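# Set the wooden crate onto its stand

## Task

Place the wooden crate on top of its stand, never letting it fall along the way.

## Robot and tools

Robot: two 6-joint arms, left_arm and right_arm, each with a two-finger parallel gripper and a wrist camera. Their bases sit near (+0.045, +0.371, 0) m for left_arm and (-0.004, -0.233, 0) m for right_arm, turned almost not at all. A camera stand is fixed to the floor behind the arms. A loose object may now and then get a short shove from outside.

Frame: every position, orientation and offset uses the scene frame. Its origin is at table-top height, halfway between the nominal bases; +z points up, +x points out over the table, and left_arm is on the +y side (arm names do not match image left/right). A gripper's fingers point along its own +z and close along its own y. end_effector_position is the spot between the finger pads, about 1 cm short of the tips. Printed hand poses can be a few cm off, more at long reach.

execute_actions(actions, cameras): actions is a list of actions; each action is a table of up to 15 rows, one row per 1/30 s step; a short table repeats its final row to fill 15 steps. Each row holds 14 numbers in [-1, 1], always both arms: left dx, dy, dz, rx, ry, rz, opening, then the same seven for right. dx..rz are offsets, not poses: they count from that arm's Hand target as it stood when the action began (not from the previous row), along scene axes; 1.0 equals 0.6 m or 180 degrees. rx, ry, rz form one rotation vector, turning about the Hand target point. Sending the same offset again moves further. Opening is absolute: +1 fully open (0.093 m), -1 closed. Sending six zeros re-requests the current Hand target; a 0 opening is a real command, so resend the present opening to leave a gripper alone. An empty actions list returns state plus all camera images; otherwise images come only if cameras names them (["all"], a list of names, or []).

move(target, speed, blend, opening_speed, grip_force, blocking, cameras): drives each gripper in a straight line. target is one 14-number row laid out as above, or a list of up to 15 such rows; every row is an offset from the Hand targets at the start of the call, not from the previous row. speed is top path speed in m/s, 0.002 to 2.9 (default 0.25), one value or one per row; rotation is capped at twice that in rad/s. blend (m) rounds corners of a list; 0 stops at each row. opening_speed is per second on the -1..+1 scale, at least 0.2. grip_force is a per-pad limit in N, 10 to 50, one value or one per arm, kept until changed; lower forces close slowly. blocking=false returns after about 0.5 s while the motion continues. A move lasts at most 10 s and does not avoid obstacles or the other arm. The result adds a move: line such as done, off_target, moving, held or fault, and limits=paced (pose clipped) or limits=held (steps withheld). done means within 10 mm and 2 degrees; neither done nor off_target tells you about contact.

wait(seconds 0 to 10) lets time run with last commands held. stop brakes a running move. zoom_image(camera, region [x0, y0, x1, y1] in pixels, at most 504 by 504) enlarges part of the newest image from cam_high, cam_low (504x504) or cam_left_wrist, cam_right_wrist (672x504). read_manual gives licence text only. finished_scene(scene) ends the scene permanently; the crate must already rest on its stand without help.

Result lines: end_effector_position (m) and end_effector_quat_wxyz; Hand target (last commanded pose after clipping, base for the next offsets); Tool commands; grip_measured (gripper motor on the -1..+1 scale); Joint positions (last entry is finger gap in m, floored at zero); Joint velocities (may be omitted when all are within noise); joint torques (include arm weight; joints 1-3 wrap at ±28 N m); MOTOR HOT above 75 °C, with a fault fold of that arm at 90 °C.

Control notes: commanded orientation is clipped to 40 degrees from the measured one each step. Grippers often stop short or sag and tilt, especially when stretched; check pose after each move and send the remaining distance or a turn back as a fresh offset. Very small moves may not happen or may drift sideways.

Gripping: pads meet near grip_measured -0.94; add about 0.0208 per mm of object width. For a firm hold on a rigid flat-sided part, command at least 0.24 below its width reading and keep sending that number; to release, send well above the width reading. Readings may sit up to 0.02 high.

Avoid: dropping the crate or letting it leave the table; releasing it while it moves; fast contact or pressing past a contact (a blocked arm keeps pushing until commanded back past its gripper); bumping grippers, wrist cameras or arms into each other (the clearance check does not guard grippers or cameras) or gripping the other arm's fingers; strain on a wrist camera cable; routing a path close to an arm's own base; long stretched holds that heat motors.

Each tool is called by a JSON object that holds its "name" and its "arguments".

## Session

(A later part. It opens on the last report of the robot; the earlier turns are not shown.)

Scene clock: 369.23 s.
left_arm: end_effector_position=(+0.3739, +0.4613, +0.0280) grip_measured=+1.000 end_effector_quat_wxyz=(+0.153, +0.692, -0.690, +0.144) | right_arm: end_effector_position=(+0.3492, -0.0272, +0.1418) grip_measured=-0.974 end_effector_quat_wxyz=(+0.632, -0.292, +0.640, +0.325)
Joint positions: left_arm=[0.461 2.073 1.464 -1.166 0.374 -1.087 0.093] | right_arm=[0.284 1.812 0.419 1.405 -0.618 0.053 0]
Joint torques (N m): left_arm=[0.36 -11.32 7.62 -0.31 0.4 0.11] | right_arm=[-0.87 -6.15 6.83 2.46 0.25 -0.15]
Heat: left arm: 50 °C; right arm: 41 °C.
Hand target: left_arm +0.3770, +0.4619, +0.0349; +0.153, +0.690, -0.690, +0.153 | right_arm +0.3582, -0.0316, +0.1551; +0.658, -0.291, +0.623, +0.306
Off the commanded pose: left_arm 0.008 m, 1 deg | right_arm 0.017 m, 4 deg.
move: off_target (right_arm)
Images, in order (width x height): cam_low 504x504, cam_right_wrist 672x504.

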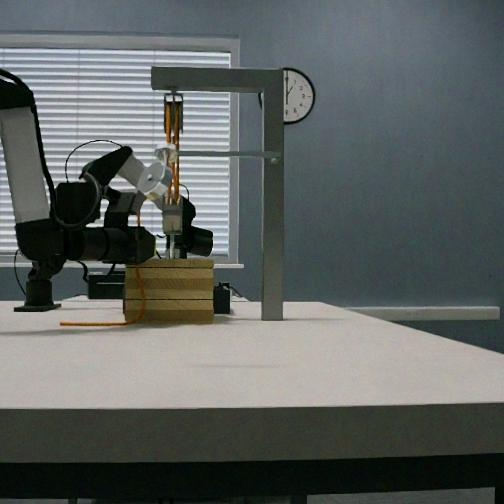

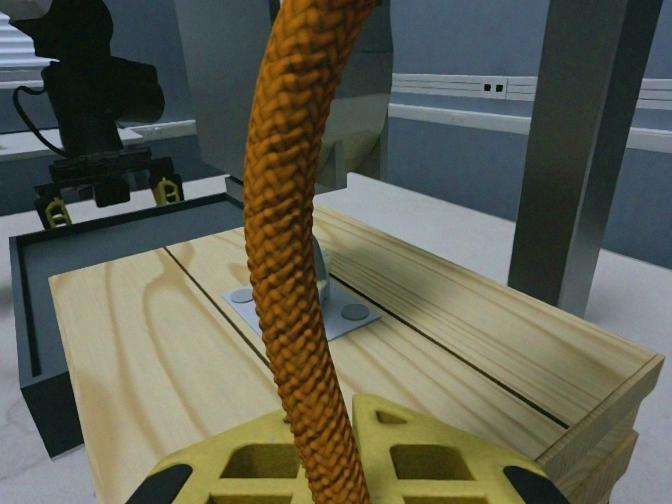

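{"name": "move", "arguments": {"target": [0,0,0,0,0,0,1, -0.122,-0.1973,0.0165,-0.0979,0.0822,0,-1], "cameras": ["all"], "speed": 0.06}}

Scene clock: 426.57 s.
left_arm: end_effector_position=(+0.3739, +0.4613, +0.0280) grip_measured=+1.000 end_effector_quat_wxyz=(+0.153, +0.692, -0.690, +0.144) | right_arm: end_effector_position=(+0.2983, -0.1379, +0.1940) grip_measured=-0.974 end_effector_quat_wxyz=(+0.568, -0.374, +0.698, +0.225)
Joint positions: left_arm=[0.461 2.073 1.464 -1.166 0.374 -1.087 0.093] | right_arm=[-0.151 1.067 0.526 0.076 -0.968 -0.507 0]
Joint torques (N m): left_arm=[0.34 -11.3 7.6 -0.32 0.39 0.11] | right_arm=[-3.78 -2.76 5.76 0.45 -0.14 -0.28]
Heat: left arm: 49 °C; right arm: 41 °C.
Hand target: left_arm +0.3770, +0.4619, +0.0349; +0.153, +0.690, -0.690, +0.153 | right_arm +0.2851, -0.1500, +0.1650; +0.520, -0.347, +0.742, +0.242
Off the commanded pose: left_arm 0.008 m, 1 deg | right_arm 0.034 m, 8 deg.
move: off_target (right_arm)

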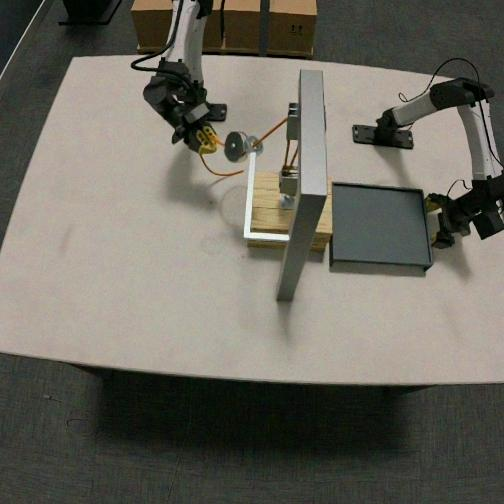

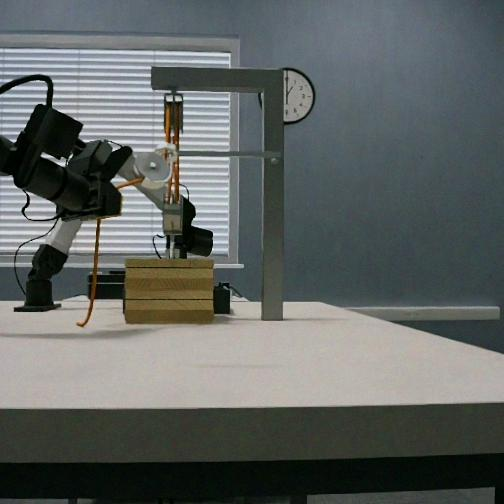

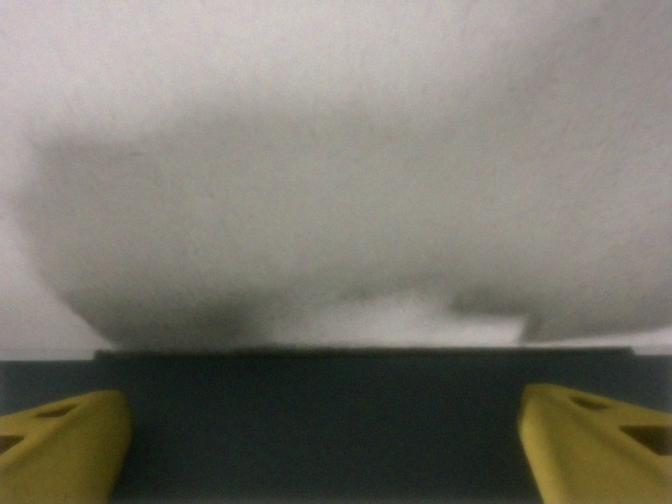

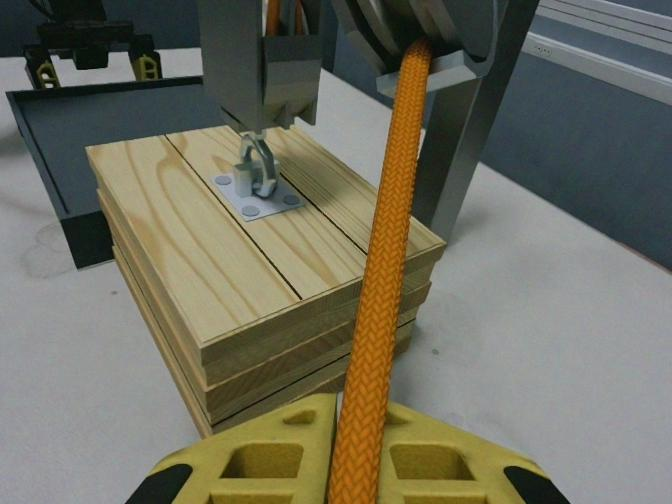

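{"name": "zoom_image", "arguments": {"camera": "cam_low", "region": [60, 80, 300, 340]}}

{"name": "zoom_image", "arguments": {"camera": "cam_right_wrist", "region": [100, 0, 500, 300]}}

Scaled by 1.938.

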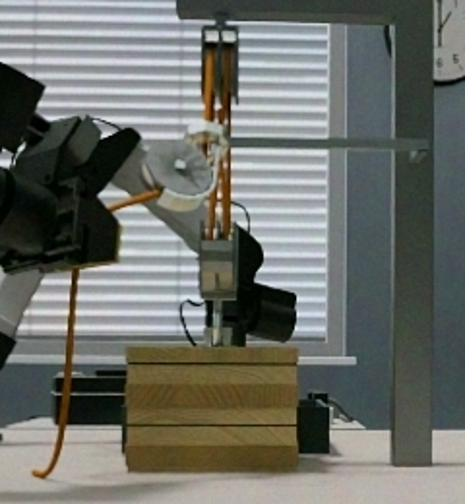

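Scaled by 1.260.

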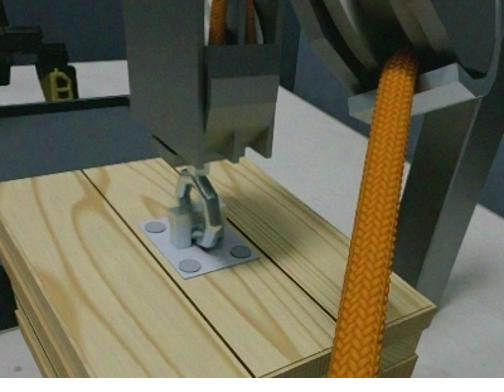

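{"name": "move", "arguments": {"target": [0,0,0,0,0,0,1, -0.0585,-0.1167,0.0417,-0.0851,0.0714,0,-1], "cameras": ["cam_low","cam_right_wrist"], "speed": 0.05}}

Scene clock: 440.43 s.
left_arm: end_effector_position=(+0.3737, +0.4617, +0.0280) grip_measured=+1.000 end_effector_quat_wxyz=(+0.153, +0.692, -0.690, +0.144) | right_arm: end_effector_position=(+0.2640, -0.1931, +0.2122) grip_measured=-0.974 end_effector_quat_wxyz=(+0.444, -0.416, +0.768, +0.200)
Joint positions: left_arm=[0.462 2.073 1.464 -1.166 0.374 -1.085 0.093] | right_arm=[-0.392 1.164 0.976 -0.987 -0.965 -1.174 0]
Joint torques (N m): left_arm=[0.28 -11.3 7.6 -0.3 0.39 0.1] | right_arm=[-5.83 -2.19 8.12 0 0.74 -0.21]
Heat: left arm: 50 °C; right arm: 41 °C.
Hand target: left_arm +0.3770, +0.4620, +0.0349; +0.153, +0.690, -0.690, +0.153 | right_arm +0.2500, -0.2200, +0.1900; +0.383, -0.384, +0.821, +0.179
Off the commanded pose: left_arm 0.008 m, 1 deg | right_arm 0.038 m, 10 deg.
move: off_target (right_arm)
Images, in order (width x height): cam_low 504x504, cam_right_wrist 672x504.

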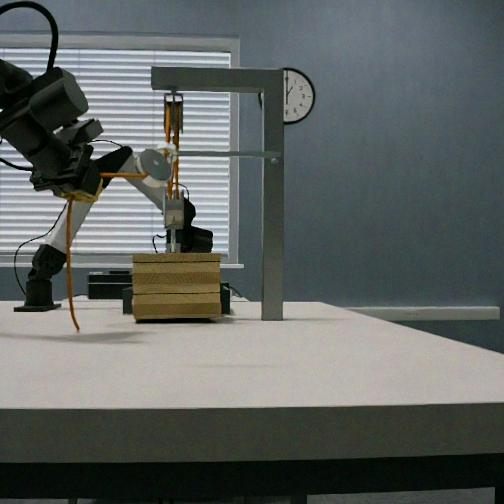

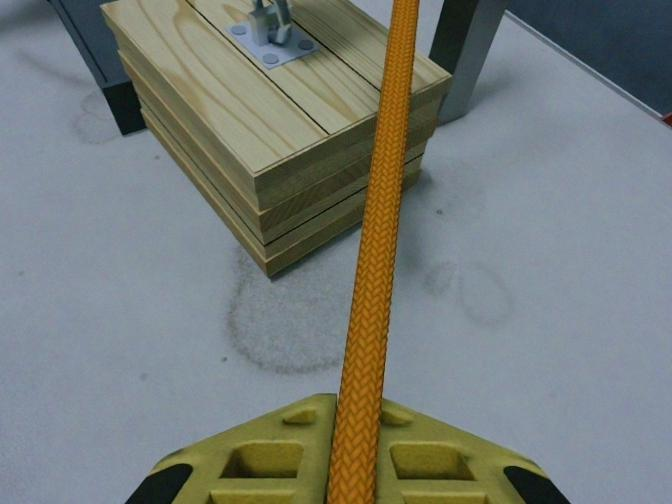

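{"name": "move", "arguments": {"target": [0,0,0,0,0,0,1, -0.0833,-0.15,0.0167,-0.0638,0.0536,0,-1], "cameras": ["cam_low","cam_high"], "speed": 0.05}}

Scene clock: 451.47 s.
left_arm: end_effector_position=(+0.3737, +0.4617, +0.0280) grip_measured=+1.000 end_effector_quat_wxyz=(+0.153, +0.692, -0.690, +0.144) | right_arm: end_effector_position=(+0.2196, -0.2670, +0.2224) grip_measured=-0.974 end_effector_quat_wxyz=(+0.355, -0.403, +0.824, +0.183)
Joint positions: left_arm=[0.462 2.073 1.464 -1.166 0.374 -1.085 0.093] | right_arm=[-0.728 1.336 1.258 -1.585 -0.816 -1.676 0]
Joint torques (N m): left_arm=[0.32 -11.25 7.58 -0.3 0.4 0.11] | right_arm=[-7.12 -1.63 9.31 0.33 1.53 -0.15]
Heat: left arm: 50 °C; right arm: 42 °C.
Hand target: left_arm +0.3770, +0.4620, +0.0349; +0.153, +0.690, -0.690, +0.153 | right_arm +0.2000, -0.3100, +0.1999; +0.272, -0.404, +0.864, +0.128
Off the commanded pose: left_arm 0.008 m, 1 deg | right_arm 0.052 m, 12 deg.
joint read past its limit (right arm) — joint 4 (wrist pitch), lower limit.
joint sent to its limit (right arm) — joint 4 (wrist pitch), lower limit. The joint targets are off in position, not in orientation.
move: off_target (right_arm)
Images, in order (width x height): cam_high 504x504, cam_low 504x504.

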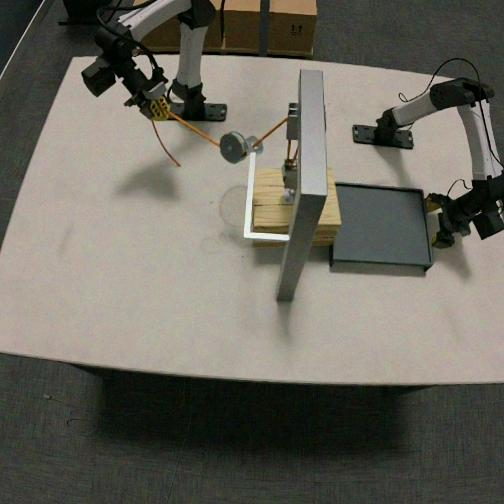

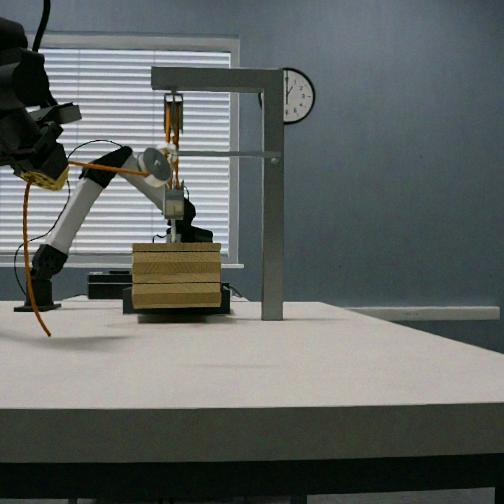

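{"name": "move", "arguments": {"target": [0,0,0,0,0,0,1, -0.1167,-0.2,0.0083,0.0337,-0.0446,-0.1392,-1], "cameras": ["all"], "speed": 0.05}}

Scene clock: 470.87 s.
left_arm: end_effector_position=(+0.3737, +0.4617, +0.0280) grip_measured=+1.000 end_effector_quat_wxyz=(+0.153, +0.692, -0.690, +0.144) | right_arm: end_effector_position=(+0.1555, -0.3986, +0.2143) grip_measured=-0.974 end_effector_quat_wxyz=(+0.411, -0.203, +0.887, +0.053)
Joint positions: left_arm=[0.462 2.073 1.464 -1.166 0.374 -1.085 0.093] | right_arm=[-1.382 1.404 1.258 -1.609 -0.84 -1.912 0]
Joint torques (N m): left_arm=[0.28 -11.29 7.6 -0.3 0.39 0.1] | right_arm=[-7.51 -0.44 11.12 0.34 0.53 0.05]
Heat: left arm: 50 °C; right arm: 42 °C.
Hand target: left_arm +0.3770, +0.4620, +0.0349; +0.153, +0.690, -0.690, +0.153 | right_arm +0.1299, -0.4300, +0.2049; +0.374, -0.200, +0.902, +0.082
Off the commanded pose: left_arm 0.008 m, 1 deg | right_arm 0.042 m, 6 deg.
joint read past its limit (right arm) — joint 4 (wrist pitch), lower limit.
joint sent to its limit (right arm) — joint 4 (wrist pitch), lower limit. The joint targets are off in orientation, not in position.
move: off_target (right_arm)

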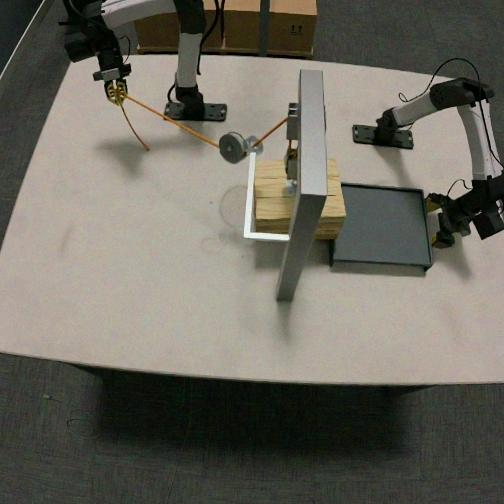

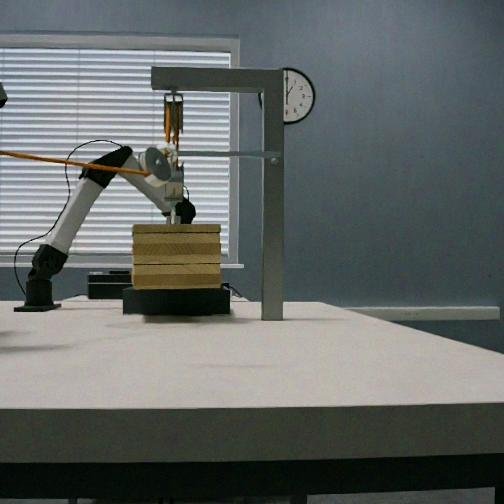

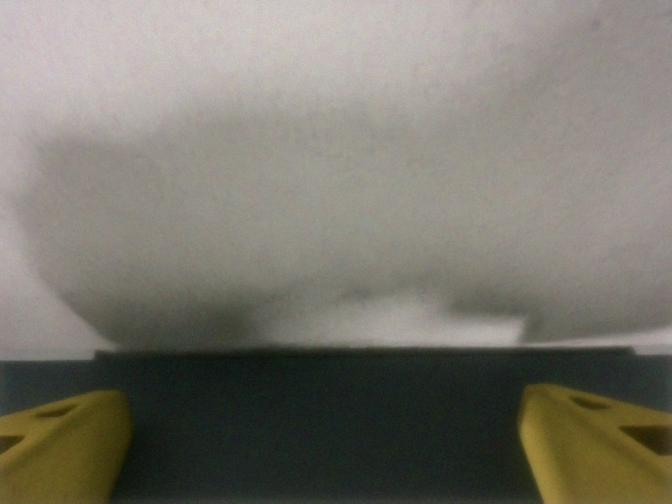

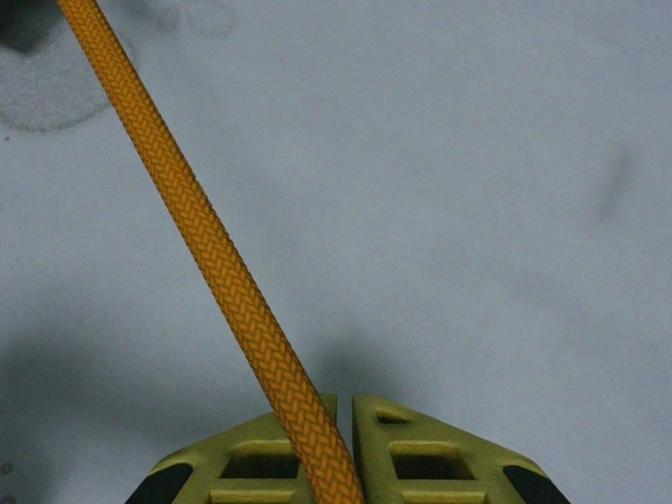

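{"name": "zoom_image", "arguments": {"camera": "cam_low", "region": [100, 200, 260, 340]}}

{"name": "zoom_image", "arguments": {"camera": "cam_high", "region": [200, 60, 460, 300]}}

Scaled by 3.150.

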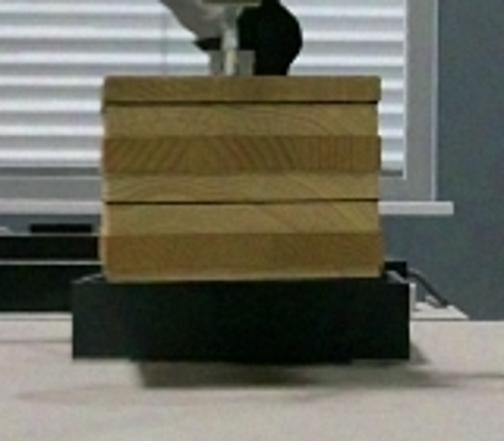

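Scaled by 1.938.

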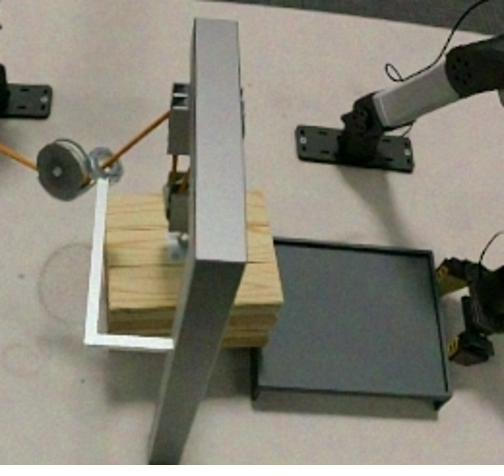

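{"name": "move", "arguments": {"target": [0,0,0,0,0,0,1, -0.025,-0.0833,0.0083,0,0,-0.111,-1], "cameras": ["cam_low","cam_right_wrist"], "speed": 0.04}}

Scene clock: 484.83 s.
left_arm: end_effector_position=(+0.3737, +0.4617, +0.0280) grip_measured=+1.000 end_effector_quat_wxyz=(+0.153, +0.692, -0.690, +0.144) | right_arm: end_effector_position=(+0.1407, -0.4354, +0.2183) grip_measured=-0.974 end_effector_quat_wxyz=(+0.415, -0.078, +0.904, +0.066)
Joint positions: left_arm=[0.462 2.073 1.464 -1.166 0.374 -1.085 0.093] | right_arm=[-1.486 1.484 1.338 -1.608 -0.852 -1.739 0]
Joint torques (N m): left_arm=[0.28 -11.29 7.61 -0.3 0.4 0.1] | right_arm=[-7.98 -0.73 12.19 1.02 0.23 0.43]
Heat: left arm: 50 °C; right arm: 44 °C.
Hand target: left_arm +0.3770, +0.4620, +0.0349; +0.153, +0.690, -0.690, +0.153 | right_arm +0.1150, -0.4799, +0.2099; +0.382, -0.040, +0.923, +0.016
Off the commanded pose: left_arm 0.008 m, 1 deg | right_arm 0.052 m, 8 deg.
joint read past its limit (right arm) — joint 4 (wrist pitch), lower limit.
move: off_target (right_arm)
Images, in order (width x height): cam_low 504x504, cam_right_wrist 672x504.

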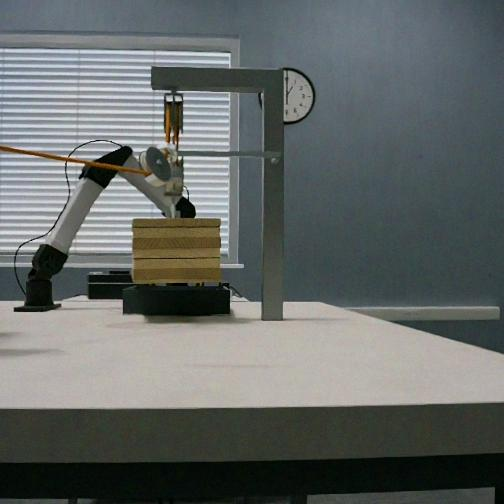

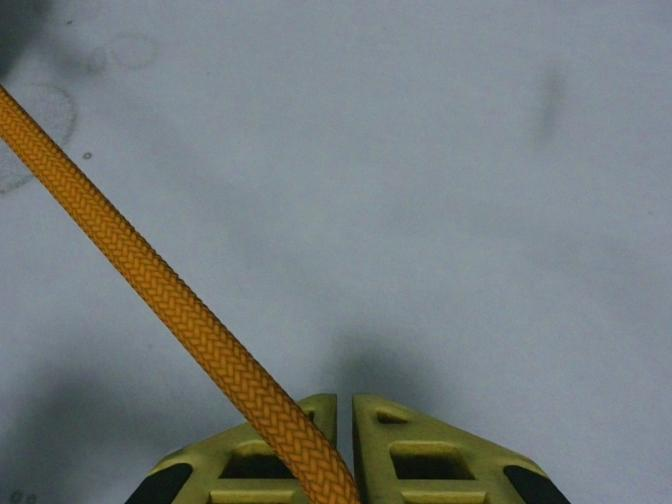

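{"name": "move", "arguments": {"target": [0.02,-0.367,0,0,0,0,1, 0,0,0,0,0,0,-1], "cameras": ["all"], "speed": 0.06}}

Scene clock: 513.67 s.
left_arm: end_effector_position=(+0.3895, +0.2585, +0.0276) grip_measured=+1.000 end_effector_quat_wxyz=(+0.137, +0.696, -0.693, +0.127) | right_arm: end_effector_position=(+0.1407, -0.4354, +0.2183) grip_measured=-0.974 end_effector_quat_wxyz=(+0.415, -0.077, +0.904, +0.067)
Joint positions: left_arm=[-0.133 1.944 1.291 -0.874 0.373 -1.729 0.093] | right_arm=[-1.486 1.484 1.338 -1.608 -0.852 -1.738 0]
Joint torques (N m): left_arm=[-1.7 -11.95 5.3 0.61 0.83 -0.24] | right_arm=[-8.14 -0.7 12.08 1.02 0.23 0.42]
Heat: left arm: 51 °C; right arm: 45 °C.
Hand target: left_arm +0.3890, +0.2417, +0.0350; +0.153, +0.690, -0.690, +0.153 | right_arm +0.1150, -0.4799, +0.2099; +0.382, -0.040, +0.923, +0.016
Off the commanded pose: left_arm 0.018 m, 4 deg | right_arm 0.052 m, 8 deg.
joint read past its limit (right arm) — joint 4 (wrist pitch), lower limit.
move: off_target (left_arm, right_arm)

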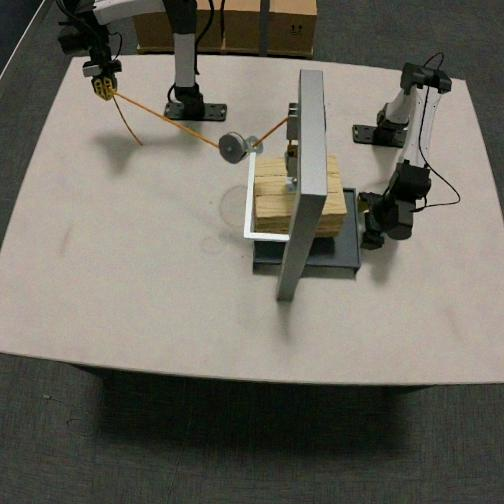

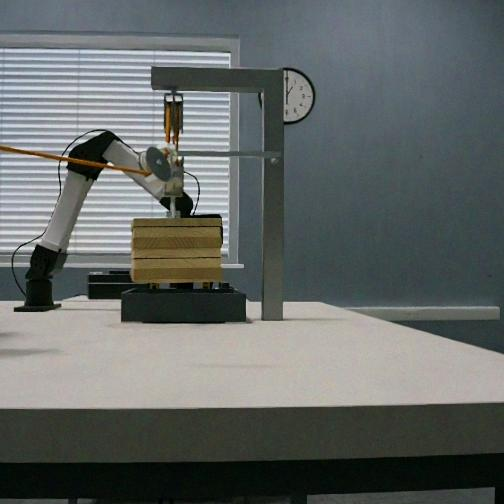

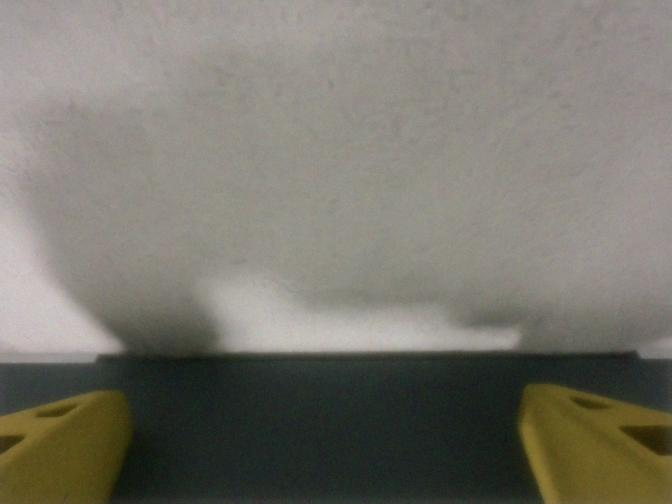

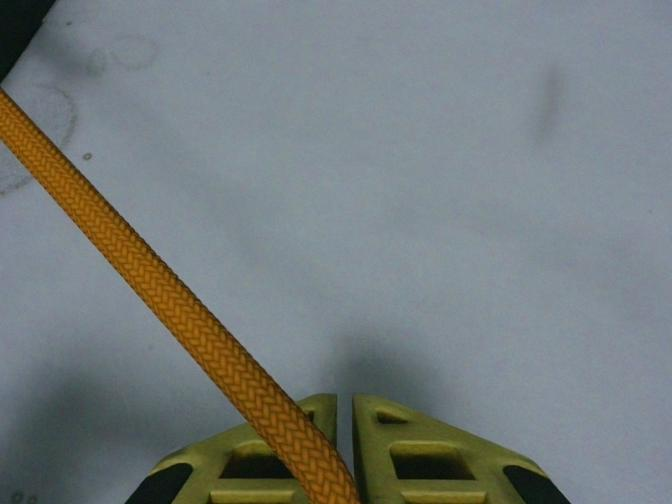

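{"name": "zoom_image", "arguments": {"camera": "cam_high", "region": [220, 120, 400, 300]}}

{"name": "zoom_image", "arguments": {"camera": "cam_low", "region": [100, 200, 260, 340]}}

Scaled by 2.800.

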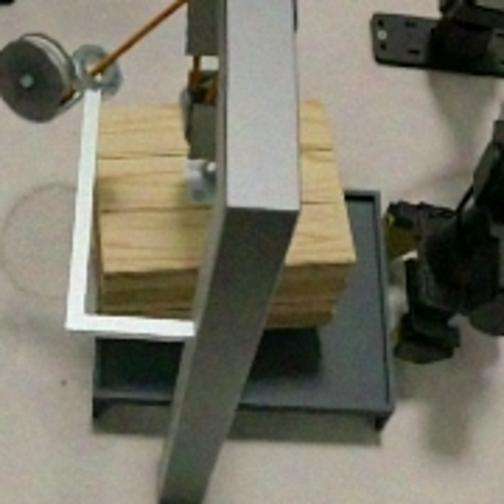

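Scaled by 3.150.

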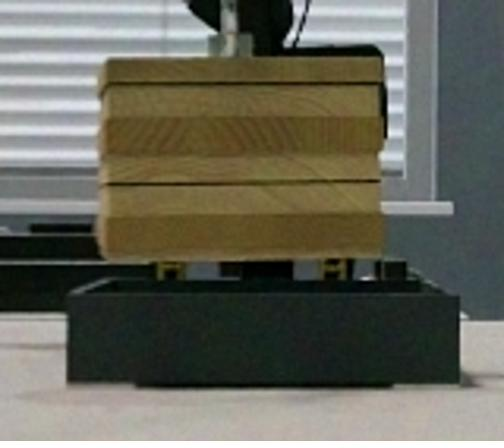

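{"name": "move", "arguments": {"target": [[0,0.1,0.02,0,0,0,1, 0,0,0,0,0,0,-1],[0.0017,0.347,0.308,0,0,0,1, 0,0,0,0,0,0,-1]], "cameras": ["cam_left_wrist","cam_high"], "speed": 0.2, "blend": [0.03,0]}}

Scene clock: 551.73 s.
left_arm: end_effector_position=(+0.3917, +0.4499, +0.2066) grip_measured=+1.000 end_effector_quat_wxyz=(+0.068, +0.715, -0.667, +0.199) | right_arm: end_effector_position=(+0.1407, -0.4354, +0.2183) grip_measured=-0.974 end_effector_quat_wxyz=(+0.415, -0.077, +0.904, +0.067)
Joint positions: left_arm=[0.431 1.875 1.911 -1.575 0.423 -1.228 0.093] | right_arm=[-1.486 1.484 1.338 -1.608 -0.852 -1.738 0]
Joint torques (N m): left_arm=[0.03 -11.97 7.9 0.28 0.23 0.15] | right_arm=[-8.2 -0.84 12.11 1.05 0.17 0.38]
Heat: left arm: 53 °C; right arm: 47 °C.
Hand target: left_arm +0.3900, +0.4498, +0.2198; +0.153, +0.690, -0.690, +0.153 | right_arm +0.1150, -0.4799, +0.2099; +0.382, -0.040, +0.923, +0.016
Off the commanded pose: left_arm 0.013 m, 12 deg | right_arm 0.052 m, 8 deg.
joint read past its limit (right arm) — joint 4 (wrist pitch), lower limit.
joint sent to its limit (left arm) — joint 4 (wrist pitch), lower limit. The joint targets are off in orientation, not in position.
move: off_target (left_arm, right_arm)
Images, in order (width x height): cam_high 504x504, cam_left_wrist 672x504.

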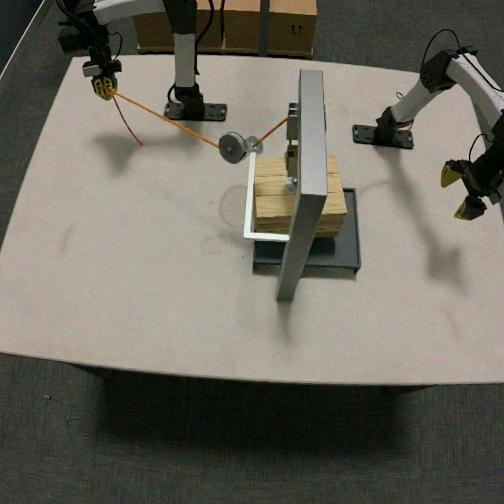

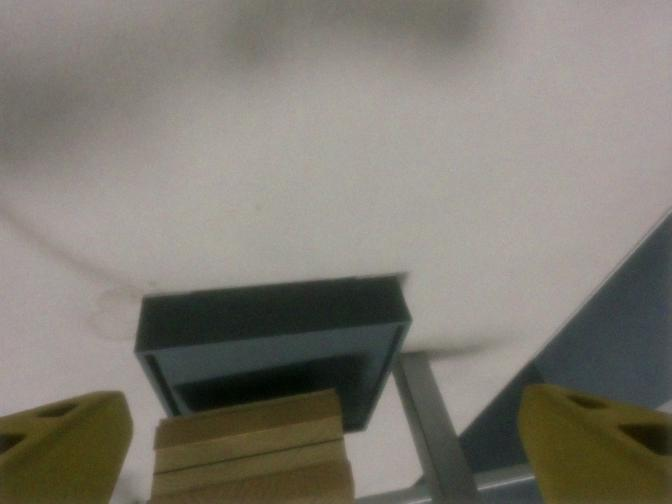

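{"name": "zoom_image", "arguments": {"camera": "cam_left_wrist", "region": [100, 250, 480, 504]}}

Scaled by 1.326.

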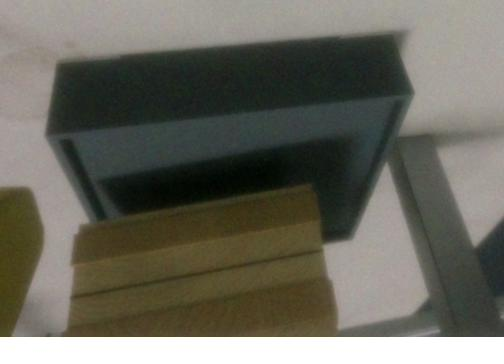

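{"name": "zoom_image", "arguments": {"camera": "cam_high", "region": [235, 140, 375, 290]}}

Scaled by 3.360.

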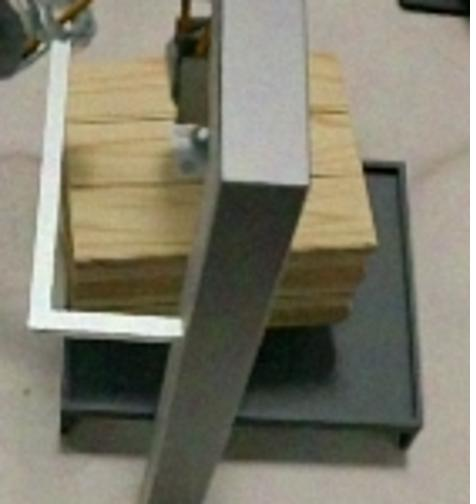

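{"name": "move", "arguments": {"target": [[0.0167,-0.26,-0.308,0,0,0.0333,1, 0,0,0,0,0,0,-1],[0.0167,-0.305,-0.311,0,0,0.0333,1, 0,0,0,0,0,0,-1],[-0.022,-0.424,-0.311,0,0,0.0333,1, 0,0,0,0,0,0,-1]], "cameras": ["all"], "speed": [0.2,0.06,0.05]}}

Scene clock: 606.40 s.
left_arm: end_effector_position=(+0.3799, +0.2122, +0.0274) grip_measured=+1.000 end_effector_quat_wxyz=(+0.130, +0.734, -0.652, +0.138) | right_arm: end_effector_position=(+0.1407, -0.4354, +0.2183) grip_measured=-0.974 end_effector_quat_wxyz=(+0.415, -0.077, +0.904, +0.067)
Joint positions: left_arm=[-0.273 1.896 1.219 -0.749 0.353 -1.999 0.093] | right_arm=[-1.486 1.484 1.338 -1.608 -0.852 -1.738 0]
Joint torques (N m): left_arm=[-2.09 -11.92 4.57 0.97 0.68 -0.24] | right_arm=[-8.27 -0.66 12.01 1.06 0.22 0.4]
Heat: left arm: 52 °C; right arm: 48 °C.
Hand target: left_arm +0.3767, +0.1954, +0.0331; +0.145, +0.725, -0.653, +0.160 | right_arm +0.1150, -0.4799, +0.2099; +0.382, -0.040, +0.923, +0.016
Off the commanded pose: left_arm 0.018 m, 3 deg | right_arm 0.052 m, 8 deg.
joint read past its limit (right arm) — joint 4 (wrist pitch), lower limit.
move: off_target (left_arm, right_arm)

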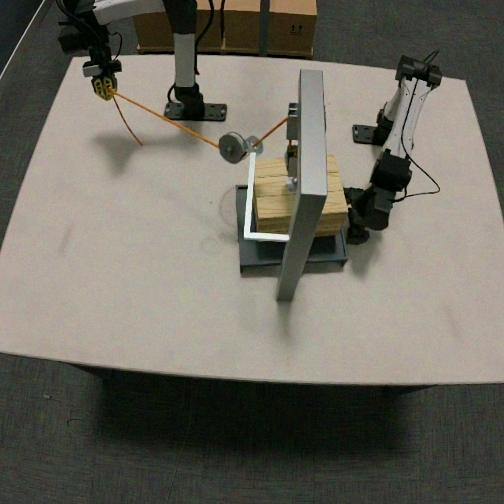

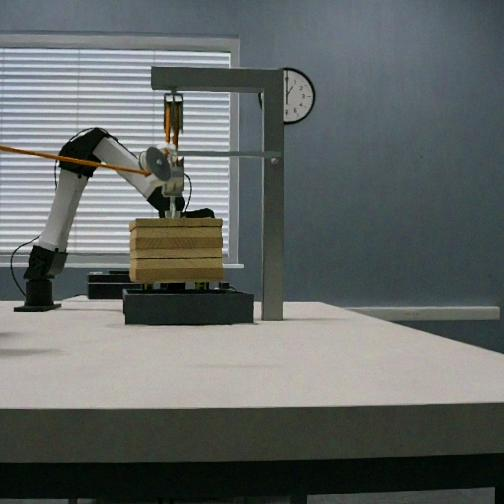

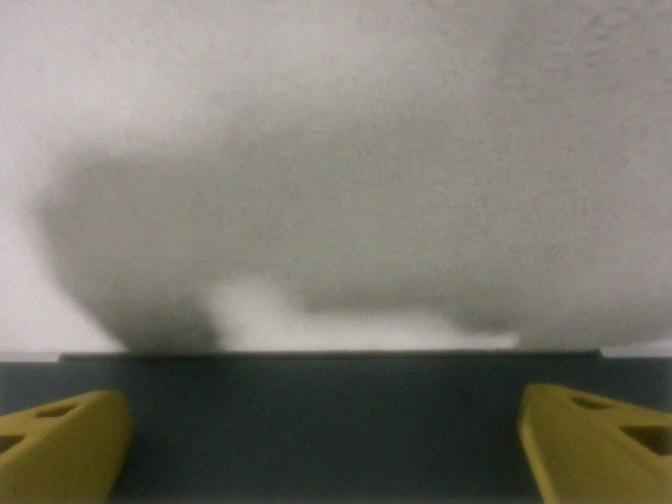

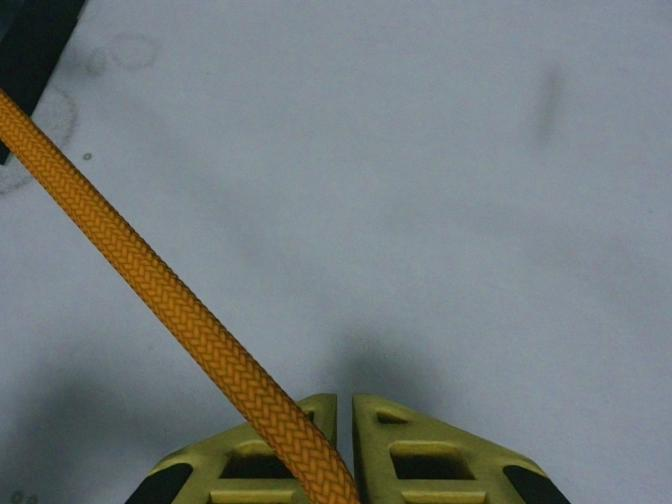

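{"name": "zoom_image", "arguments": {"camera": "cam_high", "region": [225, 140, 375, 290]}}

{"name": "zoom_image", "arguments": {"camera": "cam_low", "region": [100, 200, 270, 340]}}

Scaled by 3.360.

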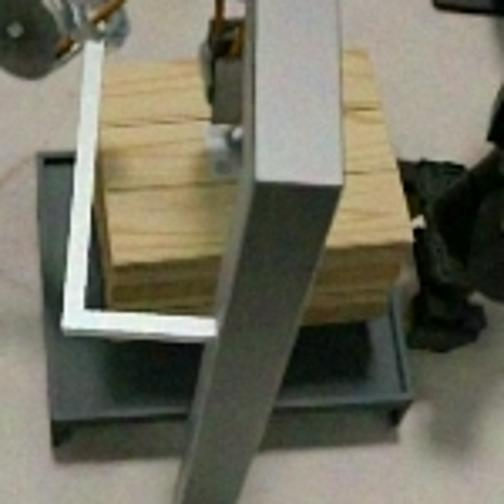

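Scaled by 2.965.

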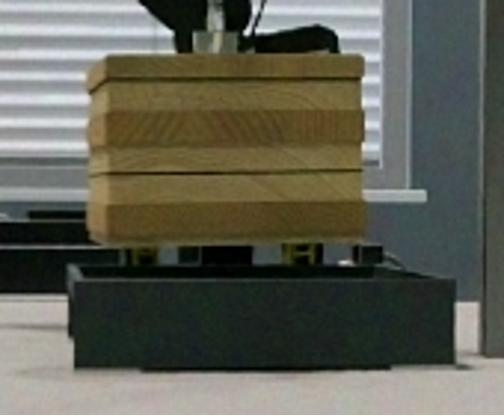

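{"name": "move", "arguments": {"target": [[0,0.15,0.083,0,0,0,1, 0,0,0,0,0,0,-1],[-0.2112,0.1743,0.5448,0.2214,-0.2841,-0.5872,1, 0,0,0,0,0,0,-1]], "cameras": ["cam_left_wrist","cam_high"], "speed": [0.2,0.35], "blend": [0.02,0]}}

Scene clock: 650.17 s.
left_arm: end_effector_position=(+0.2534, +0.2987, +0.3560) grip_measured=+1.000 end_effector_quat_wxyz=(+0.309, +0.158, +0.936, -0.057) | right_arm: end_effector_position=(+0.1407, -0.4354, +0.2183) grip_measured=-0.974 end_effector_quat_wxyz=(+0.415, -0.077, +0.904, +0.067)
Joint positions: left_arm=[-0.307 1.164 1.804 -1.572 0.018 0.008 0.093] | right_arm=[-1.486 1.484 1.338 -1.608 -0.852 -1.738 0]
Joint torques (N m): left_arm=[-0.29 -1.84 6.61 1.43 -0.02 0.15] | right_arm=[-8.09 -0.75 12.05 1.01 0.19 0.42]
Heat: left arm: 50 °C; right arm: 49 °C.
Hand target: left_arm +0.2500, +0.3000, +0.3599; +0.255, +0.168, +0.951, -0.045 | right_arm +0.1150, -0.4799, +0.2099; +0.382, -0.040, +0.923, +0.016
Off the commanded pose: left_arm 0.005 m, 7 deg | right_arm 0.052 m, 8 deg.
joint read past its limit (right arm) — joint 4 (wrist pitch), lower limit.
joint sent to its limit (left arm) — joint 4 (wrist pitch), lower limit. The joint targets are off in orientation, not in position.
move: off_target (left_arm, right_arm)
Images, in order (width x height): cam_high 504x504, cam_left_wrist 672x504.

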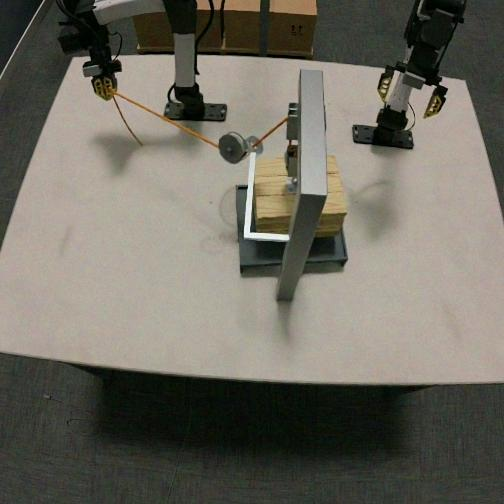

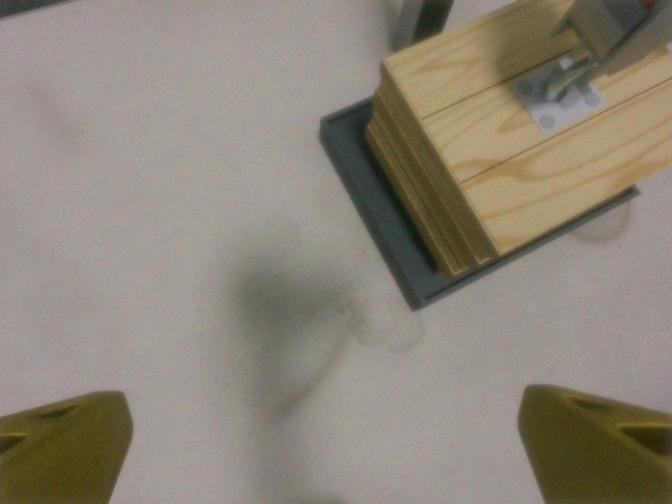

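Excellent view. Zoom in.

{"name": "zoom_image", "arguments": {"camera": "cam_left_wrist", "region": [300, 20, 672, 320]}}

Scaled by 1.355.

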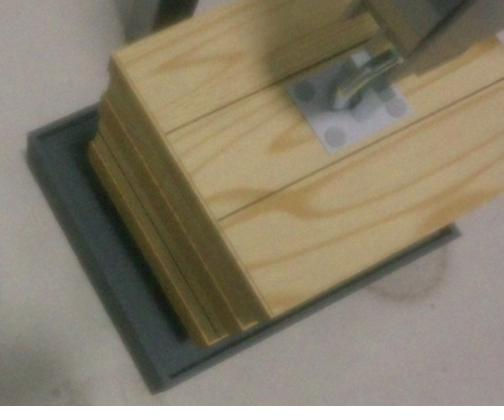

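{"name": "move", "arguments": {"target": [-0.0667,-0.1783,-0.4833,-0.0272,-0.2342,0.1426,1, 0,0,0,0,0,0,-1], "cameras": ["cam_left_wrist","cam_low"], "speed": 0.2}}

Scene clock: 701.37 s.
left_arm: end_effector_position=(+0.2102, +0.1983, +0.0677) grip_measured=+1.000 end_effector_quat_wxyz=(+0.583, -0.047, +0.810, +0.038) | right_arm: end_effector_position=(+0.1407, -0.4354, +0.2183) grip_measured=-0.974 end_effector_quat_wxyz=(+0.415, -0.077, +0.904, +0.067)
Joint positions: left_arm=[-1.522 1.643 0.584 -0.767 -1.238 -1.834 0.093] | right_arm=[-1.486 1.484 1.338 -1.608 -0.852 -1.738 0]
Joint torques (N m): left_arm=[-0.4 -4.19 5.85 -0.21 -0.77 -0.12] | right_arm=[-8.16 -0.98 11.92 1.06 0.17 0.44]
Heat: left arm: 43 °C; right arm: 51 °C.
Hand target: left_arm +0.2100, +0.1931, +0.0700; +0.587, -0.048, +0.807, +0.035 | right_arm +0.1150, -0.4799, +0.2099; +0.382, -0.040, +0.923, +0.016
Off the commanded pose: left_arm 0.006 m, 1 deg | right_arm 0.052 m, 8 deg.
joint read past its limit (right arm) — joint 4 (wrist pitch), lower limit.
move: off_target (right_arm)
Images, in order (width x height): cam_low 504x504, cam_left_wrist 672x504.

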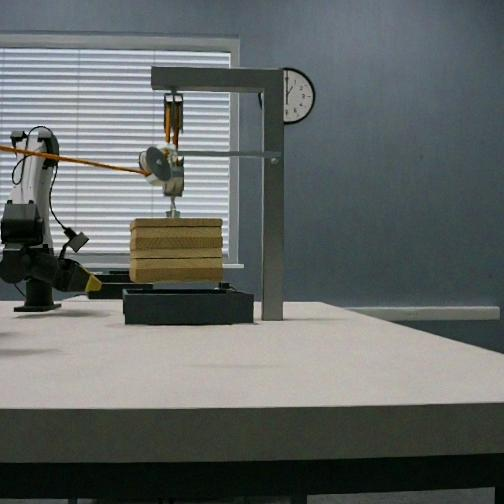

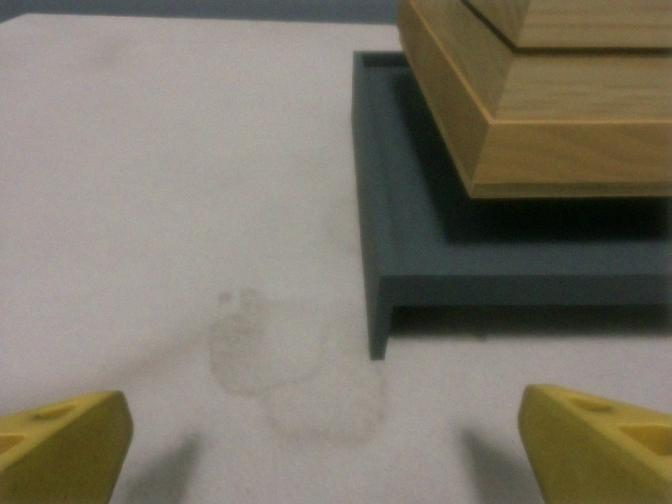

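{"name": "move", "arguments": {"target": [[0,-0.0318,-0.0717,0,0,0,1, 0,0,0,0,0,0,-1],[0.05,-0.025,-0.075,0,0,0,1, 0,0,0,0,0,0,-1]], "cameras": ["cam_left_wrist","cam_low"], "speed": 0.12}}

Scene clock: 726.53 s.
left_arm: end_effector_position=(+0.2391, +0.1766, +0.0223) grip_measured=+1.000 end_effector_quat_wxyz=(+0.589, -0.045, +0.806, +0.040) | right_arm: end_effector_position=(+0.1407, -0.4354, +0.2183) grip_measured=-0.974 end_effector_quat_wxyz=(+0.415, -0.077, +0.904, +0.067)
Joint positions: left_arm=[-1.396 1.831 0.517 -0.134 -1.259 -1.43 0.093] | right_arm=[-1.486 1.484 1.338 -1.608 -0.852 -1.738 0]
Joint torques (N m): left_arm=[0.49 -8.92 2.63 0.64 -0.65 0.14] | right_arm=[-8.09 -0.58 12.11 0.97 0.21 0.39]
Heat: left arm: 42 °C; right arm: 51 °C.
Hand target: left_arm +0.2400, +0.1781, +0.0250; +0.587, -0.048, +0.807, +0.035 | right_arm +0.1150, -0.4799, +0.2099; +0.382, -0.040, +0.923, +0.016
Off the commanded pose: left_arm 0.003 m, 1 deg | right_arm 0.052 m, 8 deg.
joint read past its limit (right arm) — joint 4 (wrist pitch), lower limit.
move: off_target (right_arm)
Images, in order (width x height): cam_low 504x504, cam_left_wrist 672x504.

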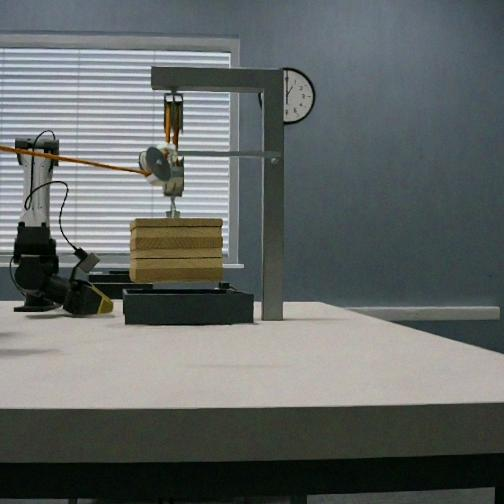

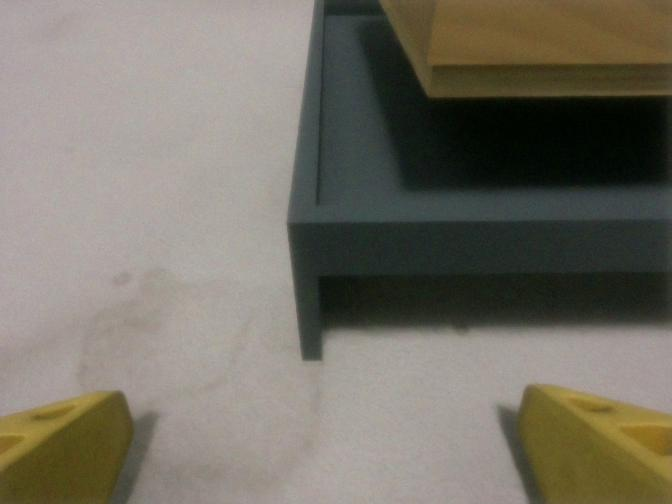

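{"name": "move", "arguments": {"target": [0,0,0,0,0,0,1, 0,0,0,0,0,0,-1], "cameras": [], "speed": 0.1}}

{"name": "move", "arguments": {"target": [0.0633,0.0192,0,0,0,0,1, 0,0,0,0,0,0,-1], "cameras": ["cam_left_wrist","cam_low"], "speed": 0.08}}

Scene clock: 733.53 s.
left_arm: end_effector_position=(+0.2392, +0.1762, +0.0223) grip_measured=+1.000 end_effector_quat_wxyz=(+0.589, -0.045, +0.806, +0.039) | right_arm: end_effector_position=(+0.1407, -0.4354, +0.2183) grip_measured=-0.974 end_effector_quat_wxyz=(+0.415, -0.077, +0.904, +0.067)
Joint positions: left_arm=[-1.396 1.831 0.517 -0.131 -1.259 -1.427 0.093] | right_arm=[-1.486 1.484 1.338 -1.608 -0.852 -1.738 0]
Joint torques (N m): left_arm=[0.49 -8.99 2.56 0.63 -0.65 0.14] | right_arm=[-8.21 -0.8 11.99 1.06 0.21 0.38]
Heat: left arm: 43 °C; right arm: 51 °C.
Hand target: left_arm +0.2400, +0.1781, +0.0250; +0.587, -0.048, +0.807, +0.035 | right_arm +0.1150, -0.4799, +0.2099; +0.382, -0.040, +0.923, +0.016
Off the commanded pose: left_arm 0.003 m, 1 deg | right_arm 0.052 m, 8 deg.
joint read past its limit (right arm) — joint 4 (wrist pitch), lower limit.
move: off_target (right_arm)
No camera images: "cameras" was empty.

Scene clock: 735.13 s.
left_arm: end_effector_position=(+0.2767, +0.1897, +0.0220) grip_measured=+1.000 end_effector_quat_wxyz=(+0.586, -0.043, +0.808, +0.044) | right_arm: end_effector_position=(+0.1407, -0.4354, +0.2183) grip_measured=-0.974 end_effector_quat_wxyz=(+0.415, -0.077, +0.904, +0.067)
Joint positions: left_arm=[-1.211 1.805 0.368 0.457 -1.189 -0.924 0.093] | right_arm=[-1.486 1.484 1.338 -1.608 -0.852 -1.738 0]
Joint torques (N m): left_arm=[0.49 -7.9 2.82 1.41 -0.5 0.11] | right_arm=[-8.17 -0.49 12.07 1.06 0.2 0.5]
Heat: left arm: 44 °C; right arm: 51 °C.
Hand target: left_arm +0.2779, +0.1895, +0.0250; +0.587, -0.048, +0.807, +0.035 | right_arm +0.1150, -0.4799, +0.2099; +0.382, -0.040, +0.923, +0.016
Off the commanded pose: left_arm 0.003 m, 1 deg | right_arm 0.052 m, 8 deg.
joint read past its limit (right arm) — joint 4 (wrist pitch), lower limit.
move: off_target (right_arm)
Images, in order (width x height): cam_low 504x504, cam_left_wrist 672x504.

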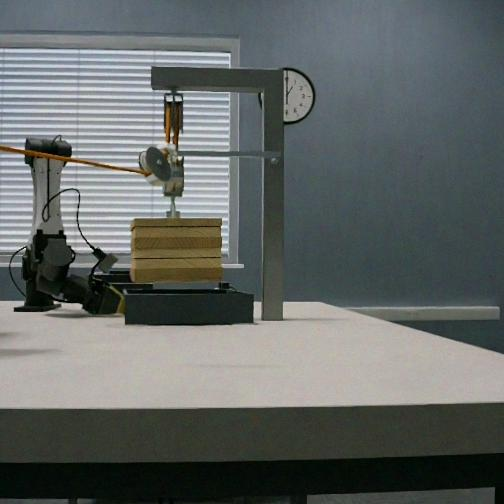

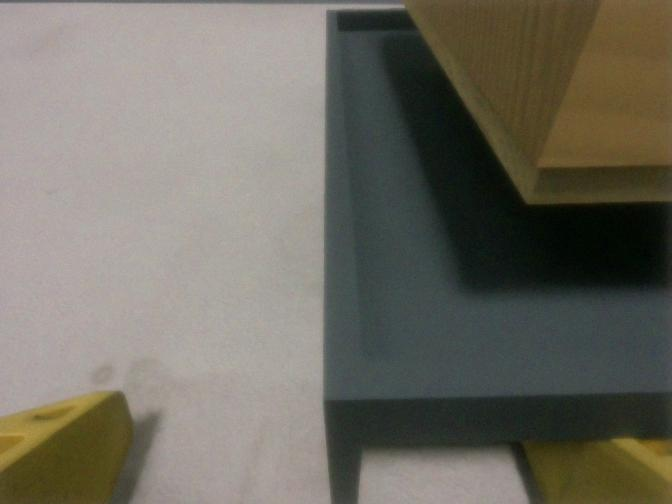

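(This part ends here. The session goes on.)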